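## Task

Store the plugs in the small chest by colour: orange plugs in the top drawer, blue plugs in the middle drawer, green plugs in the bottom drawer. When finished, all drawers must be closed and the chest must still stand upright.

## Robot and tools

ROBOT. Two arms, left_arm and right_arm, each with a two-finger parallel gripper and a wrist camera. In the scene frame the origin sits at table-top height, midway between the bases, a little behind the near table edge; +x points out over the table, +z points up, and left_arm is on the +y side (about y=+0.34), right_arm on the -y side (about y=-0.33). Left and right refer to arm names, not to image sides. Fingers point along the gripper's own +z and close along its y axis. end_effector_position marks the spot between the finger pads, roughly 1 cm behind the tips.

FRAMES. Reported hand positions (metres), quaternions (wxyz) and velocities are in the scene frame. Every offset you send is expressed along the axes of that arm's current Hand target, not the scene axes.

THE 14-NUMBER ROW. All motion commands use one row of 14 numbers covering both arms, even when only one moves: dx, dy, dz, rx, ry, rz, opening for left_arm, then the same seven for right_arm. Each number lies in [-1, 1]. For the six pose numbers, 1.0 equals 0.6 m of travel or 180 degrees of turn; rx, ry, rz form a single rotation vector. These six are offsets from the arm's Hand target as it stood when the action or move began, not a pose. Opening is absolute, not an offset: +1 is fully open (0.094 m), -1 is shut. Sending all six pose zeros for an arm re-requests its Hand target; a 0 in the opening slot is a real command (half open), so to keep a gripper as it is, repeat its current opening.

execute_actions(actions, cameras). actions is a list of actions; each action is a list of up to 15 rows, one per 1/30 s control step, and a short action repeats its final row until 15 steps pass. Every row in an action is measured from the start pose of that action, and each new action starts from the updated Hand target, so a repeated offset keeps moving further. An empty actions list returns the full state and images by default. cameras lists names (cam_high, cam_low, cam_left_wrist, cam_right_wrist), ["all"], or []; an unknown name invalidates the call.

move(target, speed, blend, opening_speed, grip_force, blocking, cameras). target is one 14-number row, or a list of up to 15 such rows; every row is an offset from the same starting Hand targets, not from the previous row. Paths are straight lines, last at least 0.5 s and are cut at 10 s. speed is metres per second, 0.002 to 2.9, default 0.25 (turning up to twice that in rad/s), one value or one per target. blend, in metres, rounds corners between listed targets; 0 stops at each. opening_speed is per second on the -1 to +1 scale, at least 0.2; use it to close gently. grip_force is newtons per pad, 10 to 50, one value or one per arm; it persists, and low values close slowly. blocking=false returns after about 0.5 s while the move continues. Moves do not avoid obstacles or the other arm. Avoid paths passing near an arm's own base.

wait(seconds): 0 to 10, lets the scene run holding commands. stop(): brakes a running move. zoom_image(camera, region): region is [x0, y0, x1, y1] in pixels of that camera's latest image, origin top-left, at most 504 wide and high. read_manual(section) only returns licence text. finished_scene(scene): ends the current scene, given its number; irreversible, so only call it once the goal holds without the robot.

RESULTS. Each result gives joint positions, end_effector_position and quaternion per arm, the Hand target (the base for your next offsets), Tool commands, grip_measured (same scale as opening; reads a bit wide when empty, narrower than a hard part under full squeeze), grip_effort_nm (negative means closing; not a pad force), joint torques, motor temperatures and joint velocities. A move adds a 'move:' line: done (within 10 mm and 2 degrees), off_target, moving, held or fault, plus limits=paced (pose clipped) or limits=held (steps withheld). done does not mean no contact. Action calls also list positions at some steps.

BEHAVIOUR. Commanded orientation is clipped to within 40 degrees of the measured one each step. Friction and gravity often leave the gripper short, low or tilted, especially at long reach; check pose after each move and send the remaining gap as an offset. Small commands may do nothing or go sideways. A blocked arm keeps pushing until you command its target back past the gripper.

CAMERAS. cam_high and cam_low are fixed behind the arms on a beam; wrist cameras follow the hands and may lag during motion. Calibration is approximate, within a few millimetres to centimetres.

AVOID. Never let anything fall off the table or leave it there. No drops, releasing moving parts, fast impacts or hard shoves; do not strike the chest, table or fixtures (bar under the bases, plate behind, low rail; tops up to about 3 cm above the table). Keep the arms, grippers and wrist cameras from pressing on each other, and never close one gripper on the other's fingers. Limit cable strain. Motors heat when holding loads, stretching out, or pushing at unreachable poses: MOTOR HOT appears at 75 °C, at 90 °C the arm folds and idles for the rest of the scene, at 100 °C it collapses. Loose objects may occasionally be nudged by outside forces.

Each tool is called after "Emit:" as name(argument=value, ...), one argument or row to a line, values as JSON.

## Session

Emit:
execute_actions(
  actions=[],
)

Emit:
zoom_image(
  camera="cam_high",
  region=[60, 100, 340, 380],
)

Scene clock: 0.00 s.
left_arm: end_effector_position=(+0.3929, +0.3761, +0.1170) grip_measured=+1.000 grip_effort_nm=n/a end_effector_quat_wxyz=(+0.620, -0.066, +0.781, +0.020) | right_arm: end_effector_position=(+0.4086, -0.3681, +0.0596) grip_measured=+1.000 grip_effort_nm=n/a end_effector_quat_wxyz=(+0.567, +0.059, +0.821, -0.036)
Joint positions: left_arm=[0.083 1.52 0.392 0.86 -0.048 -0.078 0.094] | right_arm=[-0.035 1.573 0.369 0.874 0.064 0.04 0.094]
Joint velocities: within noise
Joint torques (N m): no reading
Motor temperatures (°C): left_arm=[18 27 23 19 18 20 20] | right_arm=[18 22 25 20 16 20 19]
Heat: left arm: 27 °C; right arm: 25 °C.
Hand target: left_arm +0.3966, +0.3767, +0.1287; +0.633, -0.067, +0.771, +0.020 | right_arm +0.4131, -0.3686, +0.0715; +0.582, +0.059, +0.810, -0.036
Tool commands: left_gripper/opening=+1.0 right_gripper/opening=+1.0
camera_calibration:
cam_left_wrist: T_world_to_cam=[[0.175639, -0.984421, 0.00815506, 0.308588], [-0.800597, -0.147652, -0.580726, 0.450129], [0.572883, 0.0954692, -0.814058, -0.0398986], [0, 0, 0, 1]] pos_world=[0.329029, 0.374052, 0.226405]
cam_right_wrist: T_world_to_cam=[[-0.106474, -0.992524, -0.0596531, -0.309979], [-0.875299, 0.122023, -0.467934, 0.440522], [0.471715, 0.00239131, -0.881748, -0.0120045], [0, 0, 0, 1]] pos_world=[0.358246, -0.361387, 0.177059]

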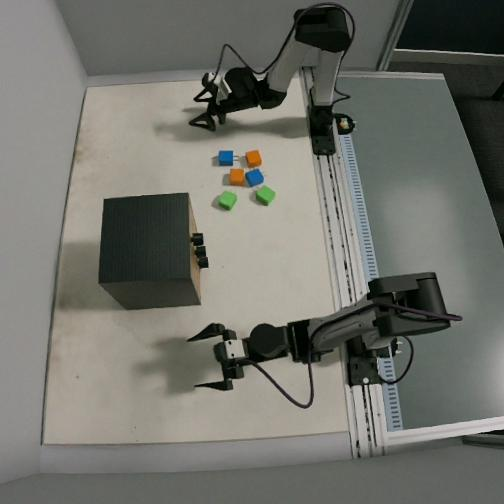

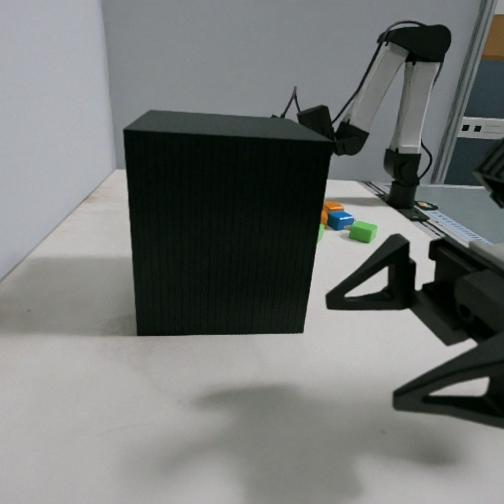

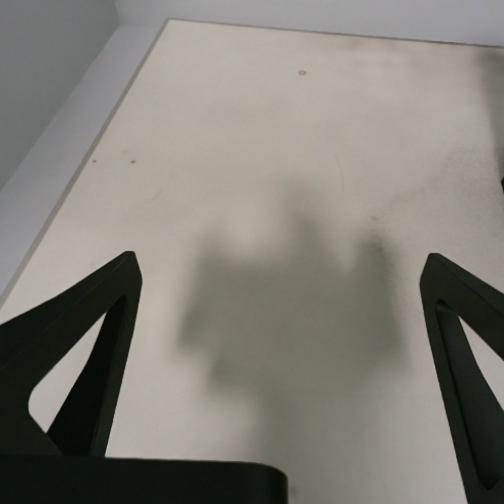

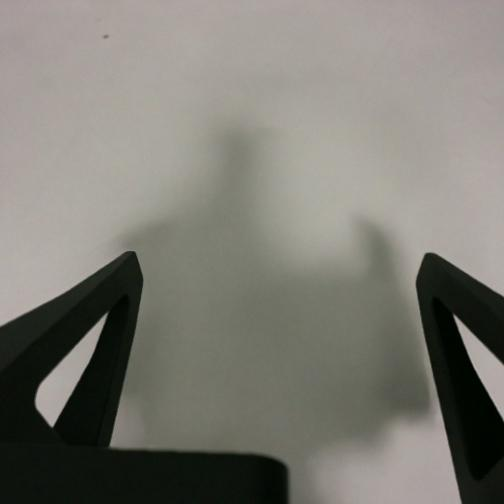

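Scaled by 1.800 from the camera's 504x504 image, which has a finer 720x720 frame.

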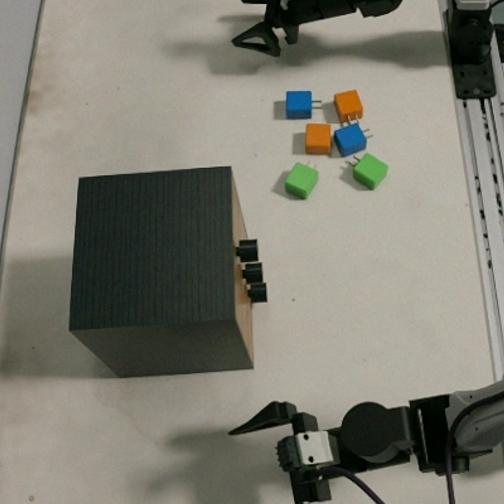

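Emit:
move(
  target=[
    [-0.02,-0.398,-0.308,0.037,-0.007,0.0245,0.2,-0.107,0.262,-0.345,-0.0245,0.396,-0.04,1],
  ],
  speed=0.3,
  cameras=["cam_left_wrist","cam_right_wrist"],
)

Scene clock: 5.57 s.
left_arm: end_effector_position=(+0.2481, +0.1245, +0.1786) grip_measured=+0.202 grip_effort_nm=-0.12 end_effector_quat_wxyz=(+0.636, +0.019, +0.772, +0.010) | right_arm: end_effector_position=(+0.2614, -0.1933, +0.1888) grip_measured=+1.000 grip_effort_nm=0.01 end_effector_quat_wxyz=(+0.039, -0.003, +0.999, +0.016)
Joint positions: left_arm=[-1.15 1.255 0.597 0.137 -1.102 -0.449 0.056] | right_arm=[0.556 1.552 1.65 -1.553 0.026 0.52 0.094]
Joint torques (N m): left_arm=[-0.01 -4.33 9.33 1.81 -0.37 -0.26] | right_arm=[-0.05 -6.58 8.53 0.41 -0.08 0.09]
Heat: left arm: 28 °C; right arm: 26 °C.
Hand target: left_arm +0.2497, +0.1198, +0.1894; +0.643, +0.000, +0.766, +0.001 | right_arm +0.2608, -0.1901, +0.2004; +0.000, +0.000, +1.000, +0.001
Off the commanded pose: left_arm 0.012 m, 3 deg | right_arm 0.012 m, 5 deg.
joint sent to its limit (right arm) — joint 4 (wrist pitch), lower limit. The joint targets are off in orientation, not in position.
move: off_target (left_arm, right_arm)
camera_calibration:
cam_left_wrist: T_world_to_cam=[[0.0332269, -0.996143, -0.0812161, 0.13869], [-0.789077, 0.0237264, -0.613837, 0.314486], [0.613396, 0.0844816, -0.785244, 0.103382], [0, 0, 0, 1]] pos_world=[0.180131, 0.12196, 0.285487]
cam_right_wrist: T_world_to_cam=[[-0.0266371, -0.99636, -0.0809737, -0.162084], [-0.800091, -0.0273113, 0.599257, 0.100716], [-0.599287, 0.0807488, -0.796451, 0.449893], [0, 0, 0, 1]] pos_world=[0.345879, -0.195072, 0.284838]
Images, in order (width x height): cam_left_wrist 504x504, cam_right_wrist 504x504.

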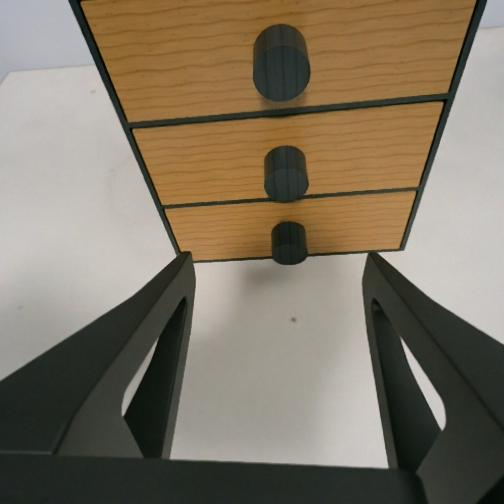

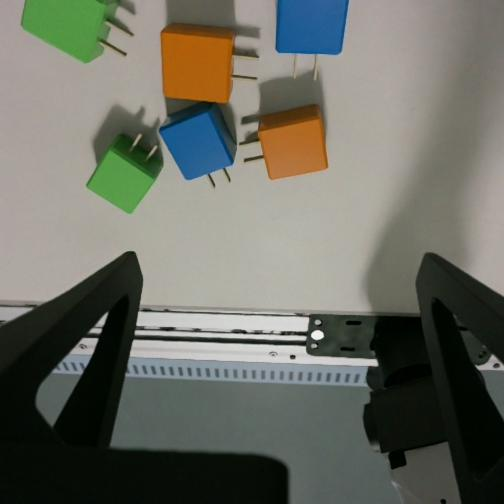

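Emit:
move(
  target=[
    [-0.042,-0.006,0.216,0,0,0,0.2,0.032,-0.01,0.13,0,0,-0.567,0.35],
    [-0.042,-0.006,0.216,0,0,0,-0.55,0.032,-0.01,0.173,0,0,-0.567,0.35],
  ],
  cameras=["cam_left_wrist","cam_right_wrist","cam_high"],
)

Scene clock: 16.23 s.
left_arm: end_effector_position=(+0.3727, +0.1212, +0.1791) grip_measured=-0.434 grip_effort_nm=-1.02 end_effector_quat_wxyz=(+0.631, +0.009, +0.776, +0.014) | right_arm: end_effector_position=(+0.2401, -0.1964, +0.0895) grip_measured=+0.352 grip_effort_nm=-0.09 end_effector_quat_wxyz=(+0.016, +0.773, -0.634, -0.010)
Joint positions: left_arm=[-0.777 1.58 0.803 0.44 -0.773 -0.223 0.027] | right_arm=[0.569 1.549 1.251 -1.278 0.007 -1.228 0.064]
Joint torques (N m): left_arm=[1.39 -7.16 9.28 2.35 -0.04 0.06] | right_arm=[-0.05 -8.27 5.9 0.33 0 -0.09]
Heat: left arm: 28 °C; right arm: 27 °C.
Hand target: left_arm +0.3816, +0.1164, +0.1919; +0.643, +0.000, +0.766, +0.001 | right_arm +0.2415, -0.1959, +0.0967; +0.000, +0.777, -0.629, -0.001
Off the commanded pose: left_arm 0.016 m, 3 deg | right_arm 0.007 m, 2 deg.
move: off_target (left_arm); target 2's new opening was sent with left_arm's hand 0.016 m and 3 deg from that target
camera_calibration:
cam_left_wrist: T_world_to_cam=[[0.0519789, -0.995919, -0.073784, 0.122954], [-0.79689, 0.00316558, -0.604116, 0.417047], [0.601884, 0.0901991, -0.793473, 0.0327248], [0, 0, 0, 1]] pos_world=[0.306253, 0.11818, 0.286983]
cam_right_wrist: T_world_to_cam=[[0.983804, 0.158028, -0.0845993, -0.189388], [0.17397, -0.728109, 0.663017, -0.234167], [0.0431778, -0.666996, -0.743809, 0.0525263], [0, 0, 0, 1]] pos_world=[0.22479, -0.105536, 0.178304]
Images, in order (width x height): cam_high 504x504, cam_left_wrist 504x504, cam_right_wrist 504x504.

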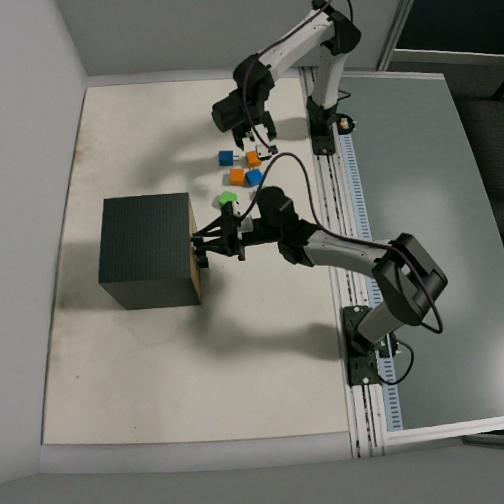

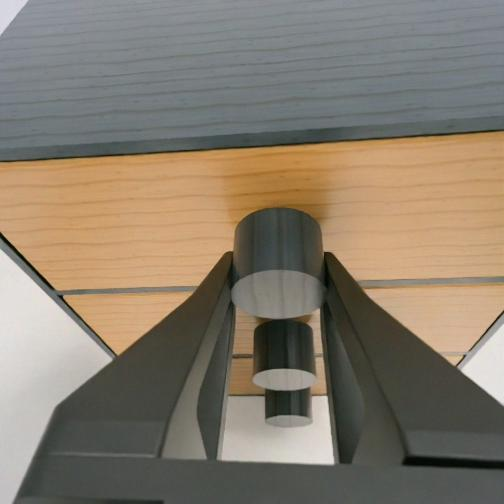

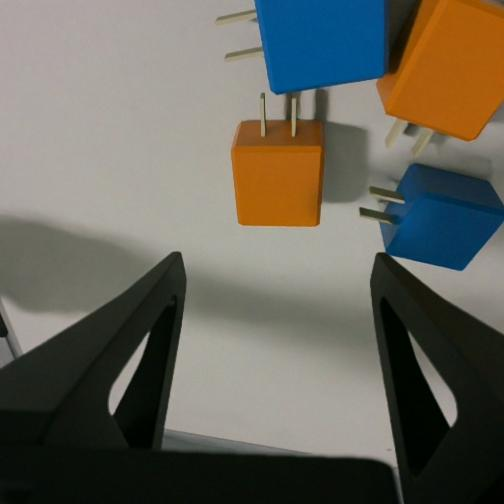

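Emit:
move(
  target=[
    [0.0305,0,-0.172,0,0,0,-0.55,0.0105,0.004,0.119,0,0,0,0.35],
    [0.0305,0,-0.172,0,0,0,0.1,0.0105,0.004,0.119,0,0,0,-0.38],
    [0.0405,0,-0.26,0,0,0,0.1,0.0105,0.004,-0.1,0,-0.06,0,-0.38],
  ],
  speed=0.13,
  opening_speed=1.2,
  cameras=["cam_left_wrist","cam_right_wrist","cam_high"],
)

Scene clock: 22.03 s.
left_arm: end_effector_position=(+0.2248, +0.1174, +0.1766) grip_measured=+0.097 grip_effort_nm=0.14 end_effector_quat_wxyz=(+0.632, +0.027, +0.775, +0.022) | right_arm: end_effector_position=(+0.2395, -0.2051, +0.1403) grip_measured=-0.206 grip_effort_nm=-1.02 end_effector_quat_wxyz=(-0.034, +0.772, -0.630, -0.077)
Joint positions: left_arm=[-1.255 1.266 0.65 -0.066 -1.19 -0.593 0.052] | right_arm=[0.434 1.501 1.398 -1.446 -0.158 -1.369 0.037]
Joint torques (N m): left_arm=[-0.12 -7.79 8.54 1.65 -0.55 -0.16] | right_arm=[-0.75 -7.8 8.88 0.15 -0.32 -0.1]
Motor temperatures (°C): left_arm=[18 29 27 24 19 20 20] | right_arm=[18 25 27 20 16 20 20]
Heat: left arm: 29 °C; right arm: 27 °C.
Hand target: left_arm +0.2238, +0.1162, +0.1949; +0.643, +0.000, +0.766, +0.001 | right_arm +0.2404, -0.2027, +0.1566; -0.059, +0.774, -0.626, -0.074
Off the commanded pose: left_arm 0.018 m, 4 deg | right_arm 0.017 m, 3 deg.
move: off_target (left_arm, right_arm); target 2's new opening was sent with left_arm's hand 0.016 m and 3 deg from that target
camera_calibration:
cam_left_wrist: T_world_to_cam=[[0.0344385, -0.993381, -0.10958, 0.136594], [-0.795155, 0.0391867, -0.605138, 0.293173], [0.605427, 0.107974, -0.788543, 0.116401], [0, 0, 0, 1]] pos_world=[0.157941, 0.111634, 0.284165]
cam_right_wrist: T_world_to_cam=[[0.979875, 0.174188, -0.0974896, -0.177009], [0.199267, -0.824761, 0.52921, -0.281047], [0.0117766, -0.537985, -0.842872, 0.132389], [0, 0, 0, 1]] pos_world=[0.227891, -0.129741, 0.243063]
Images, in order (width x height): cam_high 504x504, cam_left_wrist 504x504, cam_right_wrist 504x504.

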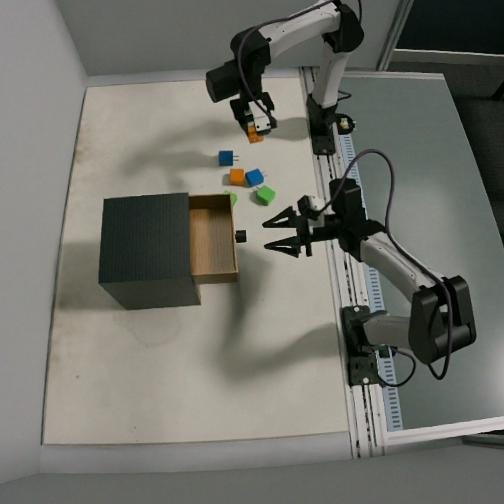

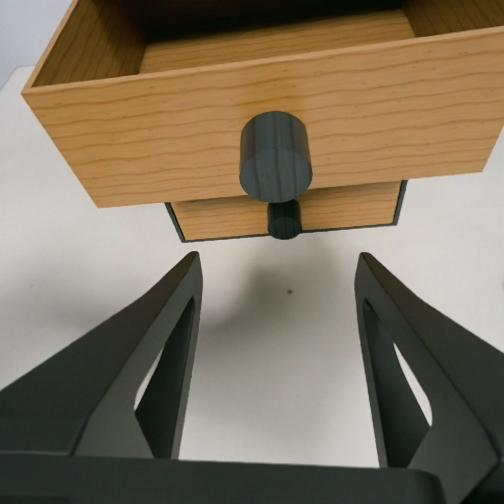

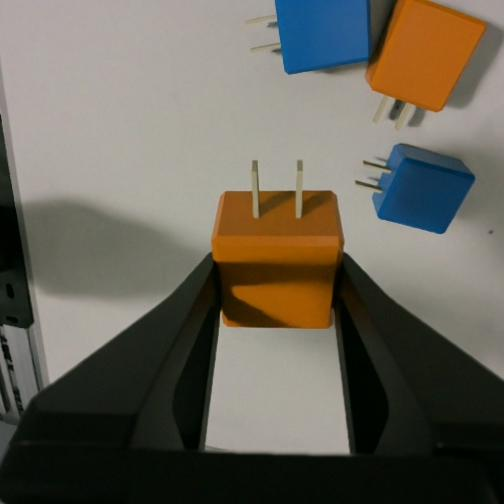

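Emit:
move(
  target=[
    [-0.13,0.333,-0.023,0,0,0,0.1,-0.028,0,-0.147,0,0,0,-0.38],
    [-0.13,0.333,-0.023,0,0,0,0.1,-0.43,-0.267,-0.076,0.175,-0.057,0.541,-0.38],
  ],
  blend=[0.03,0],
  cameras=["cam_right_wrist","cam_high"],
)

Scene clock: 29.50 s.
left_arm: end_effector_position=(+0.2251, +0.3155, +0.2574) grip_measured=+0.097 grip_effort_nm=0.14 end_effector_quat_wxyz=(+0.628, +0.000, +0.778, +0.004) | right_arm: end_effector_position=(+0.3424, +0.0633, +0.2397) grip_measured=-0.206 grip_effort_nm=-1.02 end_effector_quat_wxyz=(+0.287, -0.030, +0.954, +0.085)
Joint positions: left_arm=[-0.311 0.398 0.602 -0.465 -0.322 -0.094 0.052] | right_arm=[1.044 2.34 2.839 -1.552 0.399 0.842 0.037]
Joint torques (N m): left_arm=[1.2 1.2 9.37 2.28 0.03 0.12] | right_arm=[0.2 -10.7 7.8 1.34 0.35 0.09]
Heat: left arm: 29 °C; right arm: 28 °C.
Hand target: left_arm +0.2235, +0.3159, +0.2743; +0.643, +0.000, +0.766, +0.001 | right_arm +0.3463, +0.0700, +0.2500; +0.217, +0.001, +0.976, +0.000
Off the commanded pose: left_arm 0.017 m, 2 deg | right_arm 0.013 m, 13 deg.
elbow stopped short (right arm): the move would have taken joint 3 (elbow) straighter than the controller allows.
move: off_target (left_arm, right_arm)
camera_calibration:
cam_right_wrist: T_world_to_cam=[[0.100173, -0.973912, -0.203618, 0.0844104], [-0.983814, -0.127514, 0.1259, 0.324788], [-0.148579, 0.18771, -0.970922, 0.398965], [0, 0, 0, 1]] pos_world=[0.370353, 0.0487335, 0.363661]
Images, in order (width x height): cam_high 504x504, cam_right_wrist 504x504.

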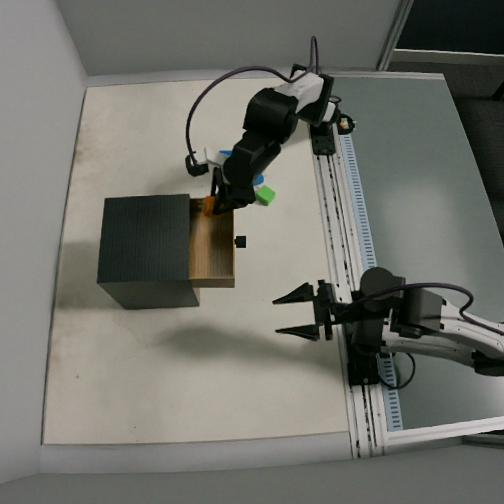

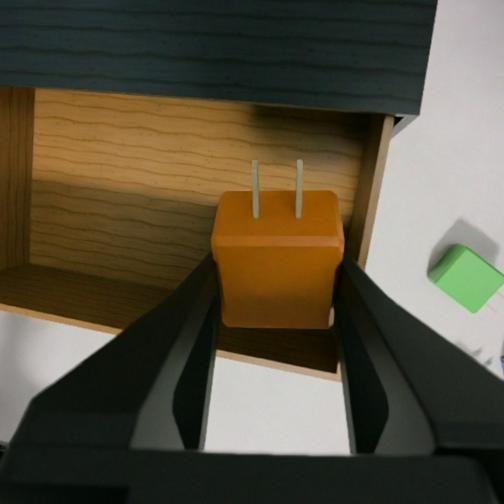

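Emit:
move(
  target=[
    [0,0,0,0,0,0,0.1,-0.02,0.037,0.009,0,0,0,-0.38],
    [0,0,0,0,0,0,0.1,0.027,0.034,0.089,0,0,0,-0.38],
  ],
  blend=[0.01,0],
  speed=0.15,
  cameras=["cam_right_wrist","cam_high"],
)

Scene clock: 32.33 s.
left_arm: end_effector_position=(+0.2251, +0.3155, +0.2574) grip_measured=+0.097 grip_effort_nm=0.14 end_effector_quat_wxyz=(+0.628, +0.000, +0.778, +0.004) | right_arm: end_effector_position=(+0.3575, +0.0866, +0.1906) grip_measured=-0.206 grip_effort_nm=-1.02 end_effector_quat_wxyz=(+0.277, -0.021, +0.958, +0.069)
Joint positions: left_arm=[-0.311 0.398 0.602 -0.465 -0.322 -0.094 0.052] | right_arm=[1.043 2.453 2.839 -1.482 0.407 0.869 0.037]
Joint torques (N m): left_arm=[1.16 1.03 9.37 2.3 0.06 0.12] | right_arm=[0.42 -11.48 8.14 0.94 0.21 0.14]
Heat: left arm: 29 °C; right arm: 29 °C.
Hand target: left_arm +0.2235, +0.3159, +0.2743; +0.643, +0.000, +0.766, +0.001 | right_arm +0.3542, +0.0905, +0.1948; +0.216, +0.001, +0.976, +0.000
Off the commanded pose: left_arm 0.017 m, 2 deg | right_arm 0.007 m, 11 deg.
elbow stopped short (right arm): the move would have taken joint 3 (elbow) straighter than the controller allows.
move: off_target (left_arm, right_arm)
camera_calibration:
cam_right_wrist: T_world_to_cam=[[0.0714755, -0.98114, -0.179601, 0.101968], [-0.983694, -0.0991316, 0.150066, 0.341644], [-0.16504, 0.165946, -0.972226, 0.357243], [0, 0, 0, 1]] pos_world=[0.387745, 0.0746291, 0.314366]
Images, in order (width x height): cam_high 504x504, cam_right_wrist 504x504.

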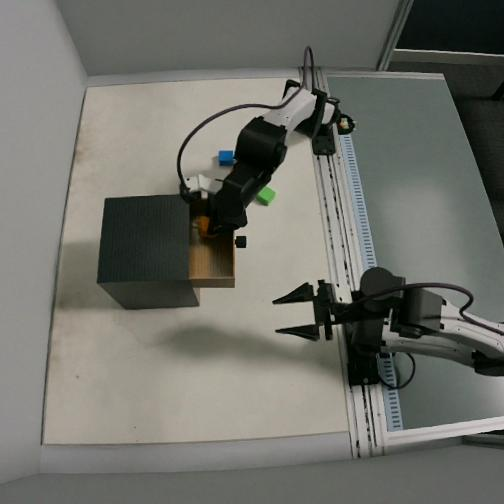

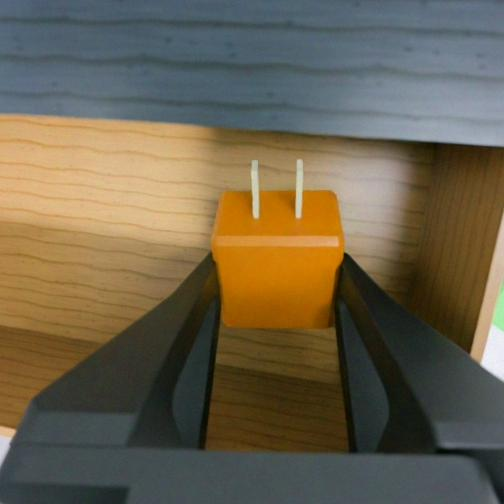

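Emit:
move(
  target=[
    [0,0,0,0,0,0,0.1,0.006,0,0.012,0,0,0,-0.38],
    [0,0,0,0,0,0,0.1,0.006,0,0.012,0,0,0,0.05],
    [0,0,0,0,0,0,0.1,-0.056,0,-0.121,0,0,0,0.05],
    [0,0,0,0,0,0,0.1,0.05,-0.2,-0.1,0,0,0,0.05],
    [0,0,0,0,0,0,0.1,0.279,-0.279,0.063,0.0436,0.134,0.197,0.15],
  ],
  opening_speed=1.0,
  blend=[0,0,0.03,0.05,0],
  speed=[0.15,0.2,0.25,0.3,0.3],
  cameras=["cam_right_wrist","cam_high"],
)

Emit:
zoom_image(
  camera="cam_high",
  region=[180, 130, 320, 270],
)

Scene clock: 40.70 s.
left_arm: end_effector_position=(+0.2251, +0.3155, +0.2574) grip_measured=+0.097 grip_effort_nm=0.14 end_effector_quat_wxyz=(+0.628, +0.000, +0.778, +0.004) | right_arm: end_effector_position=(+0.2908, -0.0109, +0.1867) grip_measured=+0.150 grip_effort_nm=0.00 end_effector_quat_wxyz=(+0.113, +0.315, +0.918, +0.213)
Joint positions: left_arm=[-0.311 0.398 0.602 -0.465 -0.322 -0.094 0.052] | right_arm=[0.927 1.704 1.685 -1.043 0.089 1.53 0.054]
Joint torques (N m): left_arm=[1.14 1.1 9.35 2.34 0.1 0.03] | right_arm=[-0.12 -2.02 -0.92 -1.71 -0.49 0.1]
Heat: left arm: 30 °C; right arm: 29 °C.
Hand target: left_arm +0.2235, +0.3159, +0.2743; +0.643, +0.000, +0.766, +0.001 | right_arm +0.2181, -0.0764, +0.0895; +0.000, +0.310, +0.951, +0.001
Off the commanded pose: left_arm 0.017 m, 2 deg | right_arm 0.138 m, 28 deg.
elbow stopped short (right arm): the move would have taken joint 3 (elbow) straighter than the controller allows.
move: off_target (left_arm, right_arm); target 2's new opening was sent with right_arm's hand 0.007 m and 11 deg from that target; target 5's new opening was sent with right_arm's hand 0.139 m and 28 deg from that target
camera_calibration:
cam_right_wrist: T_world_to_cam=[[-0.541778, -0.671107, -0.506055, 0.252947], [-0.810192, 0.256693, 0.52697, 0.150001], [-0.223753, 0.695503, -0.682796, 0.327434], [0, 0, 0, 1]] pos_world=[0.331835, -0.0964812, 0.27253]
Images, in order (width x height): cam_high 504x504, cam_right_wrist 504x504.

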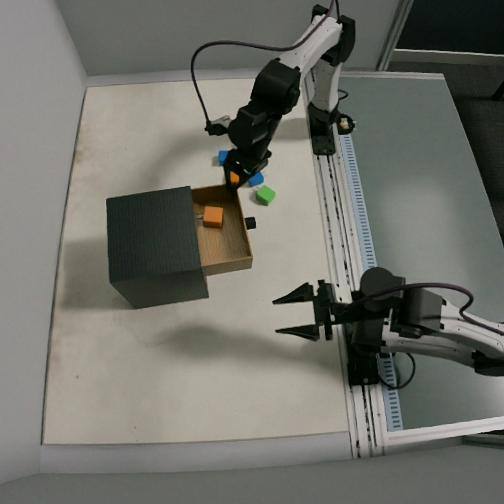

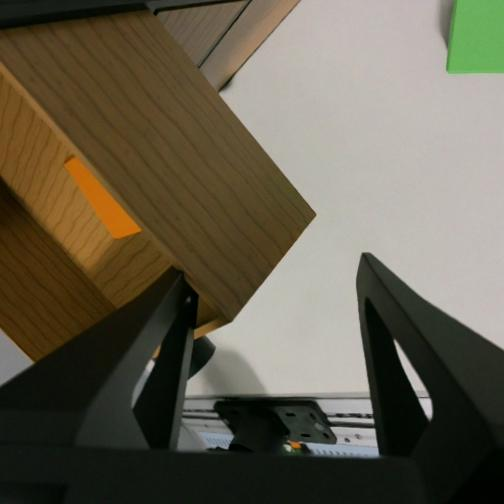

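Scaled by 3.600 from the camera's 504x504 image, which has a finer 720x720 frame.

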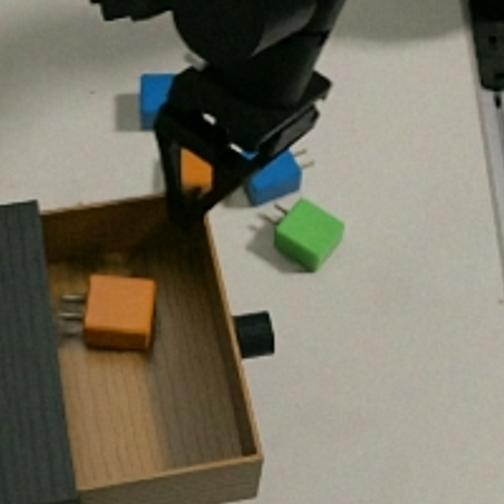

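Emit:
move(
  target=[0,0,0,0,0,0,0.1,-0.034,0.163,-0.267,0,0,0,0.15],
  speed=0.15,
  cameras=["cam_right_wrist","cam_high"],
)

Scene clock: 43.10 s.
left_arm: end_effector_position=(+0.2251, +0.3155, +0.2574) grip_measured=+0.097 grip_effort_nm=0.14 end_effector_quat_wxyz=(+0.628, +0.000, +0.778, +0.004) | right_arm: end_effector_position=(+0.2910, -0.0117, +0.2463) grip_measured=+0.150 grip_effort_nm=0.00 end_effector_quat_wxyz=(+0.073, +0.309, +0.934, +0.165)
Joint positions: left_arm=[-0.311 0.398 0.602 -0.465 -0.322 -0.094 0.052] | right_arm=[0.908 1.959 2.333 -1.556 0.038 1.505 0.054]
Joint torques (N m): left_arm=[1.14 0.96 9.55 2.23 0.11 0.12] | right_arm=[-0.54 -7.76 7.92 0.84 -0.03 -0.09]
Heat: left arm: 30 °C; right arm: 29 °C.
Hand target: left_arm +0.2235, +0.3159, +0.2743; +0.643, +0.000, +0.766, +0.001 | right_arm +0.2921, -0.0096, +0.2499; +0.000, +0.310, +0.951, +0.001
Off the commanded pose: left_arm 0.017 m, 2 deg | right_arm 0.004 m, 21 deg.
joint sent to its limit (right arm) — joint 4 (wrist pitch), lower limit. The joint targets are off in orientation, not in position.
move: off_target (left_arm, right_arm)
camera_calibration:
cam_right_wrist: T_world_to_cam=[[-0.569419, -0.718833, -0.398799, 0.26377], [-0.759448, 0.274321, 0.589904, 0.0890031], [-0.314643, 0.63877, -0.70212, 0.399333], [0, 0, 0, 1]] pos_world=[0.343436, -0.0898909, 0.333068]
Images, in order (width x height): cam_high 504x504, cam_right_wrist 504x504.

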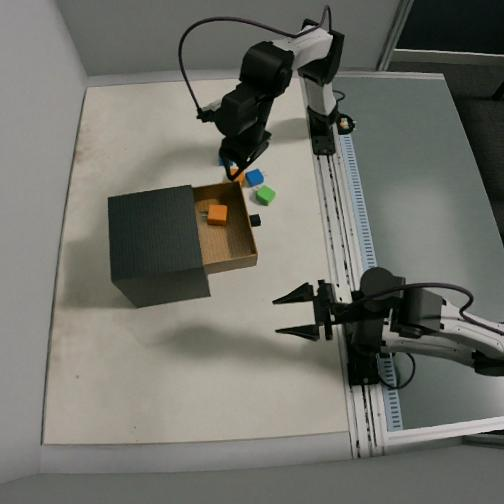

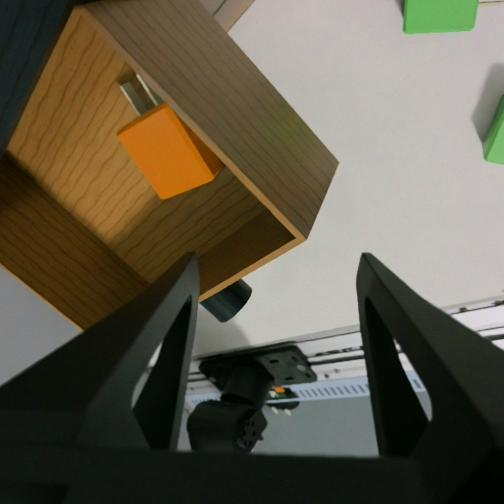

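Emit:
move(
  target=[
    [0,0,0,0,0,0,0.1,0.019,-0.178,0.05,0,0,0,0.15],
    [0,0,0,0,0,0,0.1,0.038,-0.172,0.267,0,0,0,0.15],
  ],
  blend=[0.03,0],
  cameras=["cam_right_wrist","cam_high"],
)

Emit:
zoom_image(
  camera="cam_high",
  region=[90, 130, 320, 320],
)

Scene clock: 46.37 s.
left_arm: end_effector_position=(+0.2251, +0.3155, +0.2574) grip_measured=+0.097 grip_effort_nm=0.14 end_effector_quat_wxyz=(+0.628, +0.000, +0.778, +0.004) | right_arm: end_effector_position=(+0.2147, -0.0835, +0.0907) grip_measured=+0.150 grip_effort_nm=0.00 end_effector_quat_wxyz=(+0.003, +0.309, +0.951, -0.003)
Joint positions: left_arm=[-0.311 0.398 0.602 -0.465 -0.322 -0.094 0.052] | right_arm=[0.933 1.734 1.452 -1.269 0.033 1.533 0.054]
Joint velocities: left_arm=[0.002 -0.007 0.002 0.022 -0.066 -0.154 0] | right_arm=[within noise]
Joint torques (N m): left_arm=[1.1 0.92 9.2 2.37 0.08 0.12] | right_arm=[0.29 -6.93 6.01 0.37 -0.01 0.09]
Heat: left arm: 30 °C; right arm: 29 °C.
Hand target: left_arm +0.2235, +0.3159, +0.2743; +0.643, +0.000, +0.766, +0.001 | right_arm +0.2129, -0.0793, +0.0895; +0.000, +0.310, +0.951, +0.001
Off the commanded pose: left_arm 0.017 m, 2 deg | right_arm 0.005 m, 1 deg.
move: off_target (left_arm)
camera_calibration:
cam_right_wrist: T_world_to_cam=[[-0.617269, -0.7856, -0.0425567, 0.0790304], [-0.611399, 0.444946, 0.654381, 0.119054], [-0.495147, 0.429948, -0.754966, 0.337992], [0, 0, 0, 1]] pos_world=[0.288928, -0.136205, 0.180629]
Images, in order (width x height): cam_high 504x504, cam_right_wrist 504x504.

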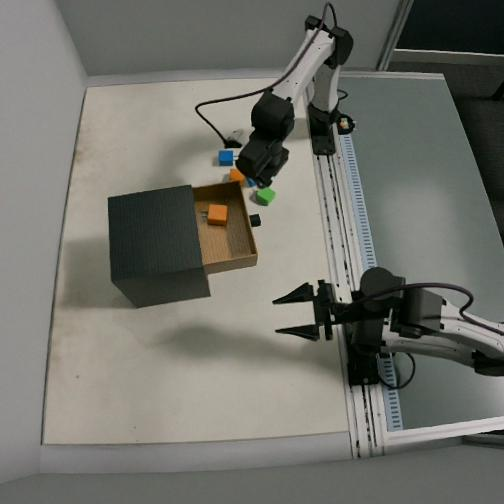

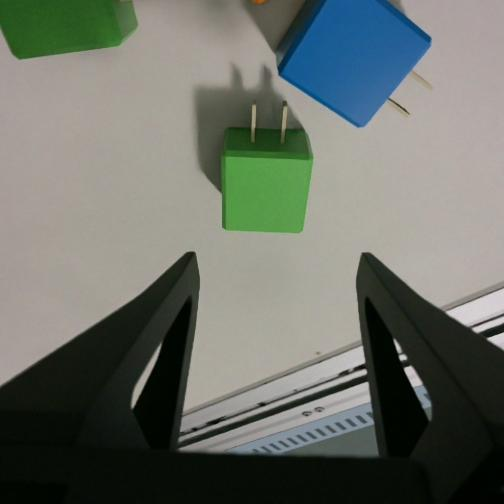

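Scaled by 2.191 from the camera's 504x504 image, which has a finer 720x720 frame.

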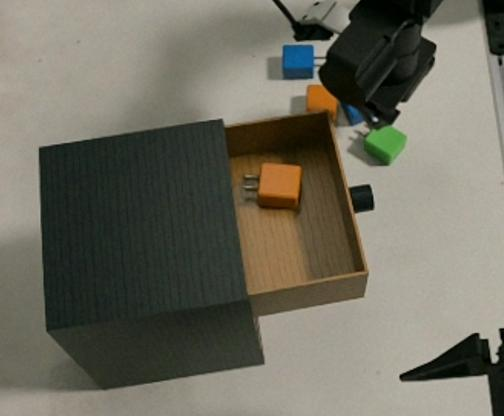

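Emit:
move(
  target=[
    [0,0,0,0,0,0,0.1,0.015,0.008,0.121,0,0,0,0.15],
    [0,0,0,0,0,0,0.1,0.015,0.008,0.121,0,0,0,-0.38],
    [0,0,0,0,0,0,0.1,0.06,0.03,0.06,0,0,0,-0.38],
    [0,0,0,0,0,0,0.1,0.108,0.053,0.119,0,0,0,-0.38],
    [0,0,0,0,0,0,0.1,0.108,0.053,0.119,0,0,0,0.1],
    [0,0,0,0,0,0,0.1,0.108,0.053,-0.1,0,0,0,0.1],
  ],
  speed=0.18,
  blend=[0,0,0.03,0,0,0],
  opening_speed=1.5,
  cameras=["cam_right_wrist"],
)

Scene clock: 52.70 s.
left_arm: end_effector_position=(+0.2251, +0.3155, +0.2574) grip_measured=+0.097 grip_effort_nm=0.14 end_effector_quat_wxyz=(+0.628, +0.000, +0.778, +0.004) | right_arm: end_effector_position=(+0.1817, -0.0187, +0.1353) grip_measured=+0.098 grip_effort_nm=0.10 end_effector_quat_wxyz=(-0.001, +0.310, +0.951, -0.017)
Joint positions: left_arm=[-0.311 0.398 0.602 -0.465 -0.322 -0.094 0.052] | right_arm=[1.123 1.919 1.86 -1.526 0.032 1.724 0.052]
Joint torques (N m): left_arm=[1.1 1.16 9.39 2.28 0.05 0.17] | right_arm=[0.42 -10.37 8.47 0.07 0.03 0.1]
Motor temperatures (°C): left_arm=[18 28 31 29 18 20 20] | right_arm=[18 28 29 20 16 20 20]
Heat: left arm: 31 °C; right arm: 29 °C.
Hand target: left_arm +0.2235, +0.3159, +0.2743; +0.643, +0.000, +0.766, +0.001 | right_arm +0.1793, -0.0155, +0.1496; +0.000, +0.310, +0.951, +0.001
Off the commanded pose: left_arm 0.017 m, 2 deg | right_arm 0.015 m, 2 deg.
move: off_target (left_arm, right_arm); blend cut to 0.0237 m at target 3
camera_calibration:
cam_right_wrist: T_world_to_cam=[[-0.618208, -0.785886, -0.0142147, 0.107881], [-0.600552, 0.460596, 0.653596, 0.0393028], [-0.507105, 0.412595, -0.75671, 0.329581], [0, 0, 0, 1]] pos_world=[0.257428, -0.0693045, 0.225243]
Images, in order (width x height): cam_right_wrist 504x504.

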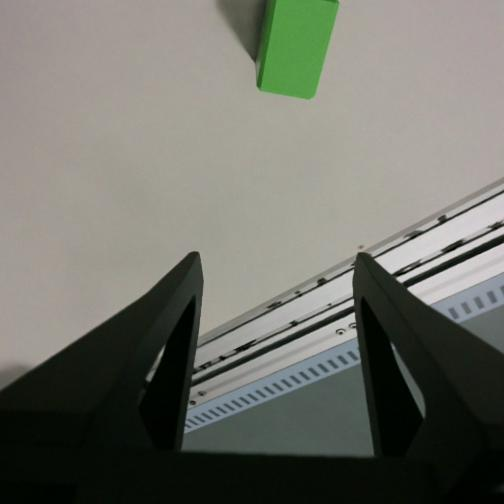

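Emit:
move(
  target=[0,0,0,0,0,0,0.1,-0.187,-0.099,0.083,0,0,-0.328,0.15],
  cameras=["cam_right_wrist"],
)

Scene clock: 57.43 s.
left_arm: end_effector_position=(+0.2251, +0.3155, +0.2574) grip_measured=+0.097 grip_effort_nm=0.14 end_effector_quat_wxyz=(+0.628, +0.000, +0.778, +0.004) | right_arm: end_effector_position=(+0.2339, -0.1313, +0.0877) grip_measured=+0.148 grip_effort_nm=0.10 end_effector_quat_wxyz=(-0.019, -0.197, +0.980, -0.019)
Joint positions: left_arm=[-0.311 0.398 0.602 -0.465 -0.322 -0.094 0.052] | right_arm=[0.783 1.695 1.397 -1.297 0.032 0.358 0.054]
Joint torques (N m): left_arm=[1.14 1.14 9.4 2.35 0.07 0.08] | right_arm=[-0.7 -10.85 5.75 0.36 -0.08 -0.09]
Heat: left arm: 31 °C; right arm: 29 °C.
Hand target: left_arm +0.2235, +0.3159, +0.2743; +0.643, +0.000, +0.766, +0.001 | right_arm +0.2349, -0.1297, +0.0997; +0.001, -0.198, +0.980, +0.000
Off the commanded pose: left_arm 0.017 m, 2 deg | right_arm 0.012 m, 3 deg.
move: off_target (left_arm, right_arm)
camera_calibration:
cam_right_wrist: T_world_to_cam=[[0.350212, -0.93652, -0.0168115, -0.19508], [-0.671123, -0.263406, 0.692973, 0.0716918], [-0.653411, -0.231405, -0.720767, 0.312972], [0, 0, 0, 1]] pos_world=[0.320933, -0.091389, 0.17262]
Images, in order (width x height): cam_right_wrist 504x504.

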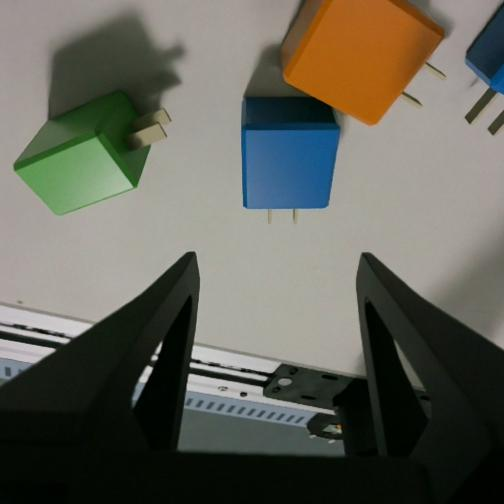

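Emit:
move(
  target=[
    [0,0,0,0,0,0,0.1,0.002,-0.009,0.122,0,0,0,0.08],
    [0,0,0,0,0,0,0.1,0.002,-0.009,0.122,0,0,0,-0.38],
    [0,0,0,0,0,0,0.1,0.042,-0.06,0.06,0,0,0,-0.38],
    [0,0,0,0,0,0,0.1,0.085,-0.119,0.117,0,0,0,-0.38],
    [0,0,0,0,0,0,0.1,0.085,-0.119,0.117,0,0,0,0.1],
    [0,0,0,0,0,0,0.1,0.085,-0.119,-0.05,0,0,0,0.1],
  ],
  speed=0.18,
  blend=[0,0,0.02,0,0,0],
  opening_speed=1.5,
  cameras=["cam_right_wrist"],
)

Scene clock: 65.47 s.
left_arm: end_effector_position=(+0.2251, +0.3155, +0.2574) grip_measured=+0.097 grip_effort_nm=0.14 end_effector_quat_wxyz=(+0.628, +0.000, +0.778, +0.004) | right_arm: end_effector_position=(+0.2140, -0.2186, +0.1167) grip_measured=+0.098 grip_effort_nm=0.10 end_effector_quat_wxyz=(-0.017, -0.197, +0.980, -0.012)
Joint positions: left_arm=[-0.311 0.398 0.602 -0.465 -0.322 -0.094 0.052] | right_arm=[0.56 1.42 1.237 -1.396 0.025 0.134 0.052]
Joint torques (N m): left_arm=[0.92 0.91 9.28 2.37 0.11 0.11] | right_arm=[-0.29 -6.68 8.66 0.18 -0.1 -0.02]
Heat: left arm: 32 °C; right arm: 29 °C.
Hand target: left_arm +0.2235, +0.3159, +0.2743; +0.643, +0.000, +0.766, +0.001 | right_arm +0.2156, -0.2152, +0.1295; +0.001, -0.198, +0.980, +0.001
Off the commanded pose: left_arm 0.017 m, 2 deg | right_arm 0.013 m, 2 deg.
move: off_target (left_arm, right_arm)
camera_calibration:
cam_right_wrist: T_world_to_cam=[[0.350665, -0.936025, -0.02985, -0.267927], [-0.671796, -0.273627, 0.688344, 0.0135851], [-0.652475, -0.221325, -0.72477, 0.303083], [0, 0, 0, 1]] pos_world=[0.300833, -0.179989, 0.202317]
Images, in order (width x height): cam_right_wrist 504x504.

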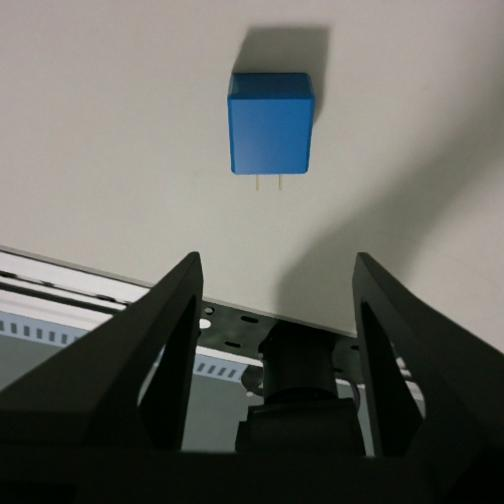

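Emit:
move(
  target=[0,0,0,0,0,0,0.1,-0.1625,0.067,0.053,0,0,-0.328,0.15],
  cameras=["cam_right_wrist"],
)

Scene clock: 69.67 s.
left_arm: end_effector_position=(+0.2251, +0.3155, +0.2574) grip_measured=+0.097 grip_effort_nm=0.14 end_effector_quat_wxyz=(+0.628, +0.000, +0.778, +0.004) | right_arm: end_effector_position=(+0.2840, -0.1486, +0.0934) grip_measured=+0.148 grip_effort_nm=0.10 end_effector_quat_wxyz=(-0.013, -0.650, +0.760, -0.003)
Joint positions: left_arm=[-0.311 0.398 0.602 -0.465 -0.322 -0.094 0.052] | right_arm=[0.635 1.774 1.52 -1.309 0.025 -0.808 0.054]
Joint torques (N m): left_arm=[0.94 1.03 9.32 2.35 0.03 0.1] | right_arm=[0.13 -6.68 8.94 0.34 -0.12 -0.09]
Heat: left arm: 33 °C; right arm: 29 °C.
Hand target: left_arm +0.2235, +0.3159, +0.2743; +0.643, +0.000, +0.766, +0.001 | right_arm +0.2899, -0.1402, +0.0979; +0.001, -0.656, +0.755, +0.000
Off the commanded pose: left_arm 0.017 m, 2 deg | right_arm 0.011 m, 2 deg.
move: off_target (left_arm, right_arm)
camera_calibration:
cam_right_wrist: T_world_to_cam=[[0.97945, -0.193122, -0.0581439, -0.293103], [-0.103547, -0.728906, 0.676738, -0.132023], [-0.173074, -0.656811, -0.733924, 0.147436], [0, 0, 0, 1]] pos_world=[0.298926, -0.0559989, 0.18051]
Images, in order (width x height): cam_right_wrist 504x504.

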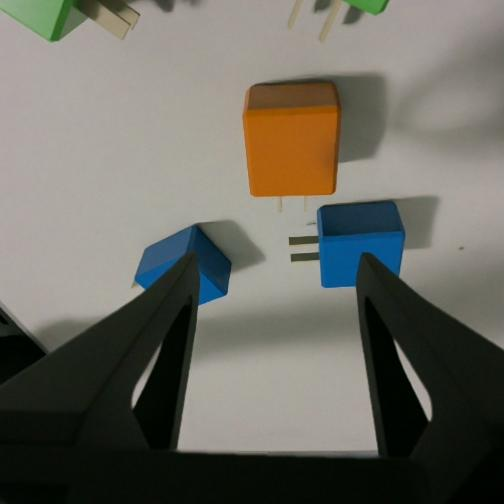

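Emit:
move(
  target=[
    [0,0,0,0,0,0,0.1,-0.0105,-0.008,0.133,0,0,0,0.15],
    [0,0,0,0,0,0,0.1,-0.0105,-0.008,0.133,0,0,0,-0.38],
    [0,0,0,0,0,0,0.1,-0.0105,-0.008,-0.28,0,-0.1,0,-0.38],
    [0,0,0,0,0,0,0.1,-0.463,0.005,-0.27,0.119,-0.137,0.444,-0.38],
  ],
  speed=0.25,
  blend=[0,0,0.02,0],
  opening_speed=1.5,
  cameras=["cam_right_wrist","cam_high"],
)

Scene clock: 78.40 s.
left_arm: end_effector_position=(+0.2251, +0.3155, +0.2574) grip_measured=+0.097 grip_effort_nm=0.14 end_effector_quat_wxyz=(+0.628, +0.000, +0.778, +0.004) | right_arm: end_effector_position=(+0.3227, +0.1274, +0.2491) grip_measured=-0.195 grip_effort_nm=-1.02 end_effector_quat_wxyz=(+0.356, -0.051, +0.924, +0.130)
Joint positions: left_arm=[-0.311 0.398 0.602 -0.465 -0.322 -0.094 0.052] | right_arm=[1.169 2.381 2.834 -1.364 0.514 0.847 0.038]
Joint torques (N m): left_arm=[1.07 1.16 9.44 2.31 0.04 0.12] | right_arm=[0.16 -10.85 8.54 1.53 0.38 0.09]
Heat: left arm: 33 °C; right arm: 30 °C.
Hand target: left_arm +0.2235, +0.3159, +0.2743; +0.643, +0.000, +0.766, +0.001 | right_arm +0.3259, +0.1349, +0.2604; +0.259, +0.000, +0.966, +0.001
Off the commanded pose: left_arm 0.017 m, 2 deg | right_arm 0.014 m, 20 deg.
elbow stopped short (right arm): the move would have taken joint 3 (elbow) straighter than the controller allows.
move: off_target (left_arm, right_arm)
camera_calibration:
cam_right_wrist: T_world_to_cam=[[0.189083, -0.946118, -0.262883, 0.133308], [-0.981838, -0.186395, -0.0353689, 0.359527], [-0.0155368, 0.264796, -0.964179, 0.338749], [0, 0, 0, 1]] pos_world=[0.333054, 0.103439, 0.374375]
Images, in order (width x height): cam_high 504x504, cam_right_wrist 504x504.

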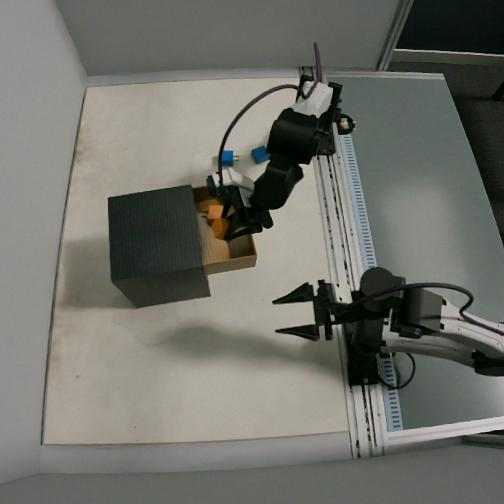

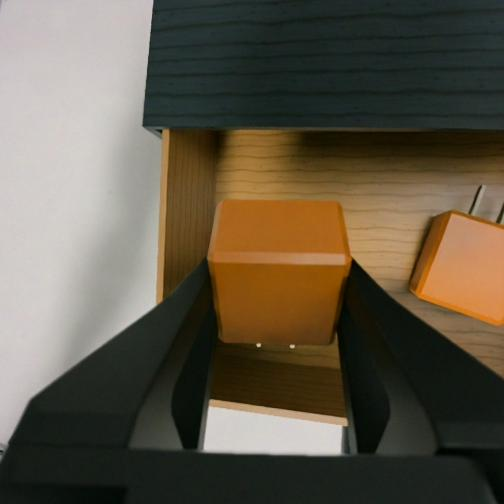

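Emit:
move(
  target=[
    [0,0,0,0,0,0,0.1,0.0,-0.027,0.0,0,0,0,-0.38],
    [0,0,0,0,0,0,0.1,0.052,-0.027,0.0895,0,0,0,-0.38],
  ],
  speed=0.15,
  blend=[0.01,0],
  cameras=["cam_right_wrist","cam_high"],
)

Scene clock: 81.73 s.
left_arm: end_effector_position=(+0.2251, +0.3155, +0.2574) grip_measured=+0.097 grip_effort_nm=0.14 end_effector_quat_wxyz=(+0.628, +0.000, +0.778, +0.004) | right_arm: end_effector_position=(+0.3279, +0.1161, +0.1961) grip_measured=-0.195 grip_effort_nm=-1.02 end_effector_quat_wxyz=(+0.319, -0.027, +0.945, +0.070)
Joint positions: left_arm=[-0.311 0.398 0.602 -0.465 -0.322 -0.094 0.052] | right_arm=[1.151 2.467 2.842 -1.455 0.521 0.928 0.038]
Joint torques (N m): left_arm=[1.01 1.25 9.29 2.31 0.09 0.1] | right_arm=[-0.06 -11.52 7.92 0.95 0.15 0.15]
Heat: left arm: 34 °C; right arm: 30 °C.
Hand target: left_arm +0.2235, +0.3159, +0.2743; +0.643, +0.000, +0.766, +0.001 | right_arm +0.3256, +0.1189, +0.1981; +0.259, +0.000, +0.966, +0.000
Off the commanded pose: left_arm 0.017 m, 2 deg | right_arm 0.004 m, 11 deg.
elbow stopped short (right arm): the move would have taken joint 3 (elbow) straighter than the controller allows.
move: off_target (left_arm, right_arm)
camera_calibration:
cam_right_wrist: T_world_to_cam=[[0.0949748, -0.980221, -0.173628, 0.124982], [-0.992172, -0.107415, 0.063697, 0.335388], [-0.0810875, 0.166219, -0.982749, 0.327304], [0, 0, 0, 1]] pos_world=[0.347433, 0.104132, 0.321994]
Images, in order (width x height): cam_high 504x504, cam_right_wrist 504x504.

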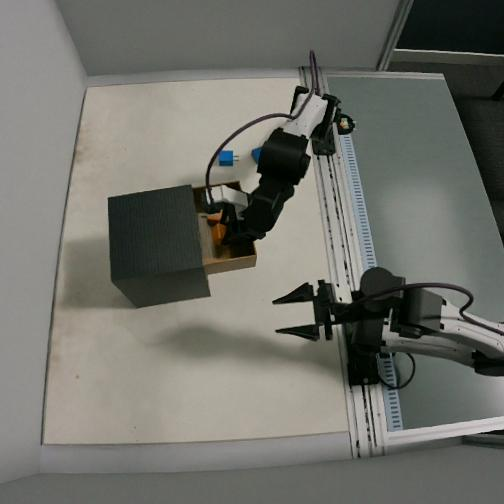

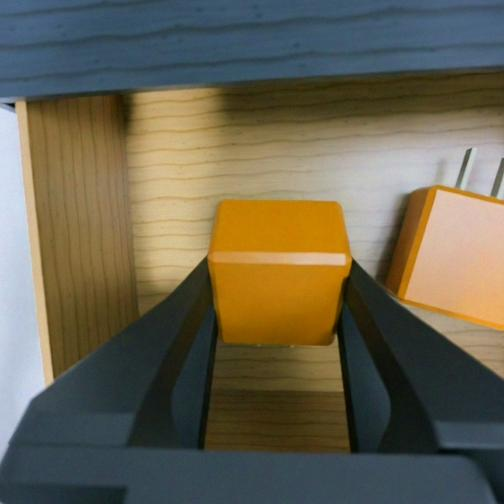

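Emit:
move(
  target=[
    [0,0,0,0,0,0,-1,0.013,0,0.023,0,0,0,-0.38],
    [0,0,0,0,0,0,-1,0.013,0,0.023,0,0,0,0.05],
    [0,0,0,0,0,0,-1,-0.083,0,-0.144,0,0,0,0.05],
    [0,0,0,0,0,0,-1,0.055,-0.45,-0.205,0,0.083,0,0.1],
    [0.132,-0.333,-0.028,0,0,0,-1,0.055,-0.45,-0.205,0,0.083,0,0.1],
  ],
  speed=[0.15,0.2,0.25,0.3,0.3],
  blend=[0,0,0.02,0.05,0],
  opening_speed=1.5,
  cameras=["all"],
)

Scene clock: 90.47 s.
left_arm: end_effector_position=(+0.1919, +0.1194, +0.1878) grip_measured=-0.995 grip_effort_nm=-0.26 end_effector_quat_wxyz=(+0.634, +0.021, +0.773, +0.008) | right_arm: end_effector_position=(+0.2358, -0.1514, +0.2846) grip_measured=+0.098 grip_effort_nm=0.10 end_effector_quat_wxyz=(+0.210, -0.009, +0.975, +0.071)
Joint positions: left_arm=[-1.39 1.235 0.728 -0.415 -1.279 -0.877 0] | right_arm=[0.862 1.418 1.849 -1.574 0.23 0.762 0.052]
Joint torques (N m): left_arm=[0.36 -3.95 9.28 1.3 -0.66 -0.2] | right_arm=[-0.8 -4.75 5.3 1.09 0.02 -0.09]
Heat: left arm: 34 °C; right arm: 32 °C.
Hand target: left_arm +0.1934, +0.1162, +0.1991; +0.643, +0.000, +0.766, +0.001 | right_arm +0.2354, -0.1513, +0.2879; +0.132, +0.000, +0.991, +0.001
Off the commanded pose: left_arm 0.012 m, 3 deg | right_arm 0.003 m, 12 deg.
elbow stopped short (right arm): the move would have taken joint 3 (elbow) straighter than the controller allows.
joint read past its limit (right arm) — joint 4 (wrist pitch), lower limit.
joint sent to its limit (right arm) — joint 4 (wrist pitch), lower limit. The joint targets are off in orientation, not in position.
move: off_target (left_arm, right_arm); blend cut to 0 m at target 4; target 2's new opening was sent with right_arm's hand 0.014 m and 11 deg from that target; target 4's new opening was sent with right_arm's hand 0.003 m and 12 deg from that target
camera_calibration:
cam_left_wrist: T_world_to_cam=[[0.0271176, -0.996368, -0.0807181, 0.137267], [-0.791634, 0.0279011, -0.610359, 0.275279], [0.610394, 0.0804507, -0.788002, 0.147063], [0, 0, 0, 1]] pos_world=[0.124432, 0.117257, 0.294985]
cam_right_wrist: T_world_to_cam=[[0.0331402, -0.980794, -0.192208, -0.0932672], [-0.954376, -0.0881577, 0.285298, 0.140532], [-0.296763, 0.173984, -0.938968, 0.490787], [0, 0, 0, 1]] pos_world=[0.282858, -0.164476, 0.402814]

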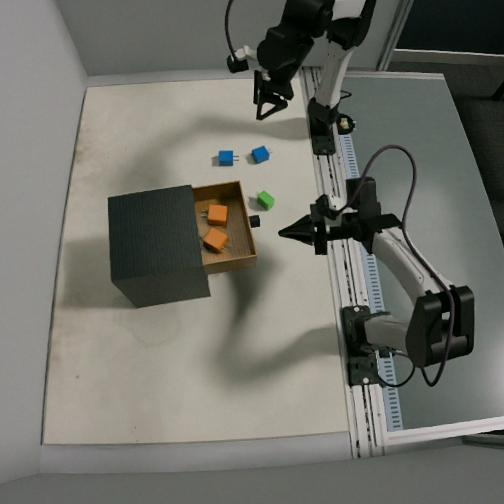

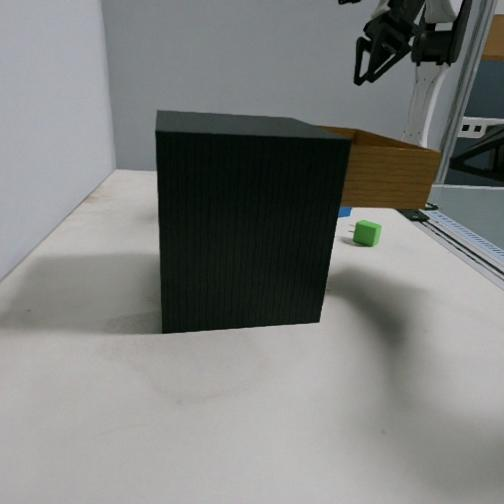

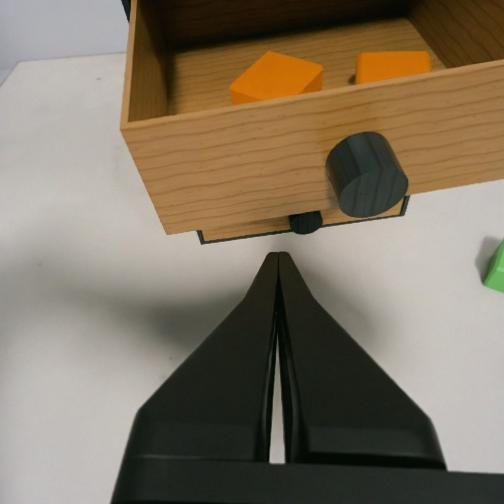

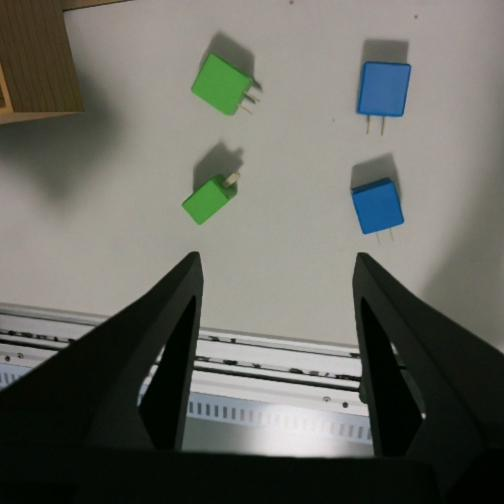

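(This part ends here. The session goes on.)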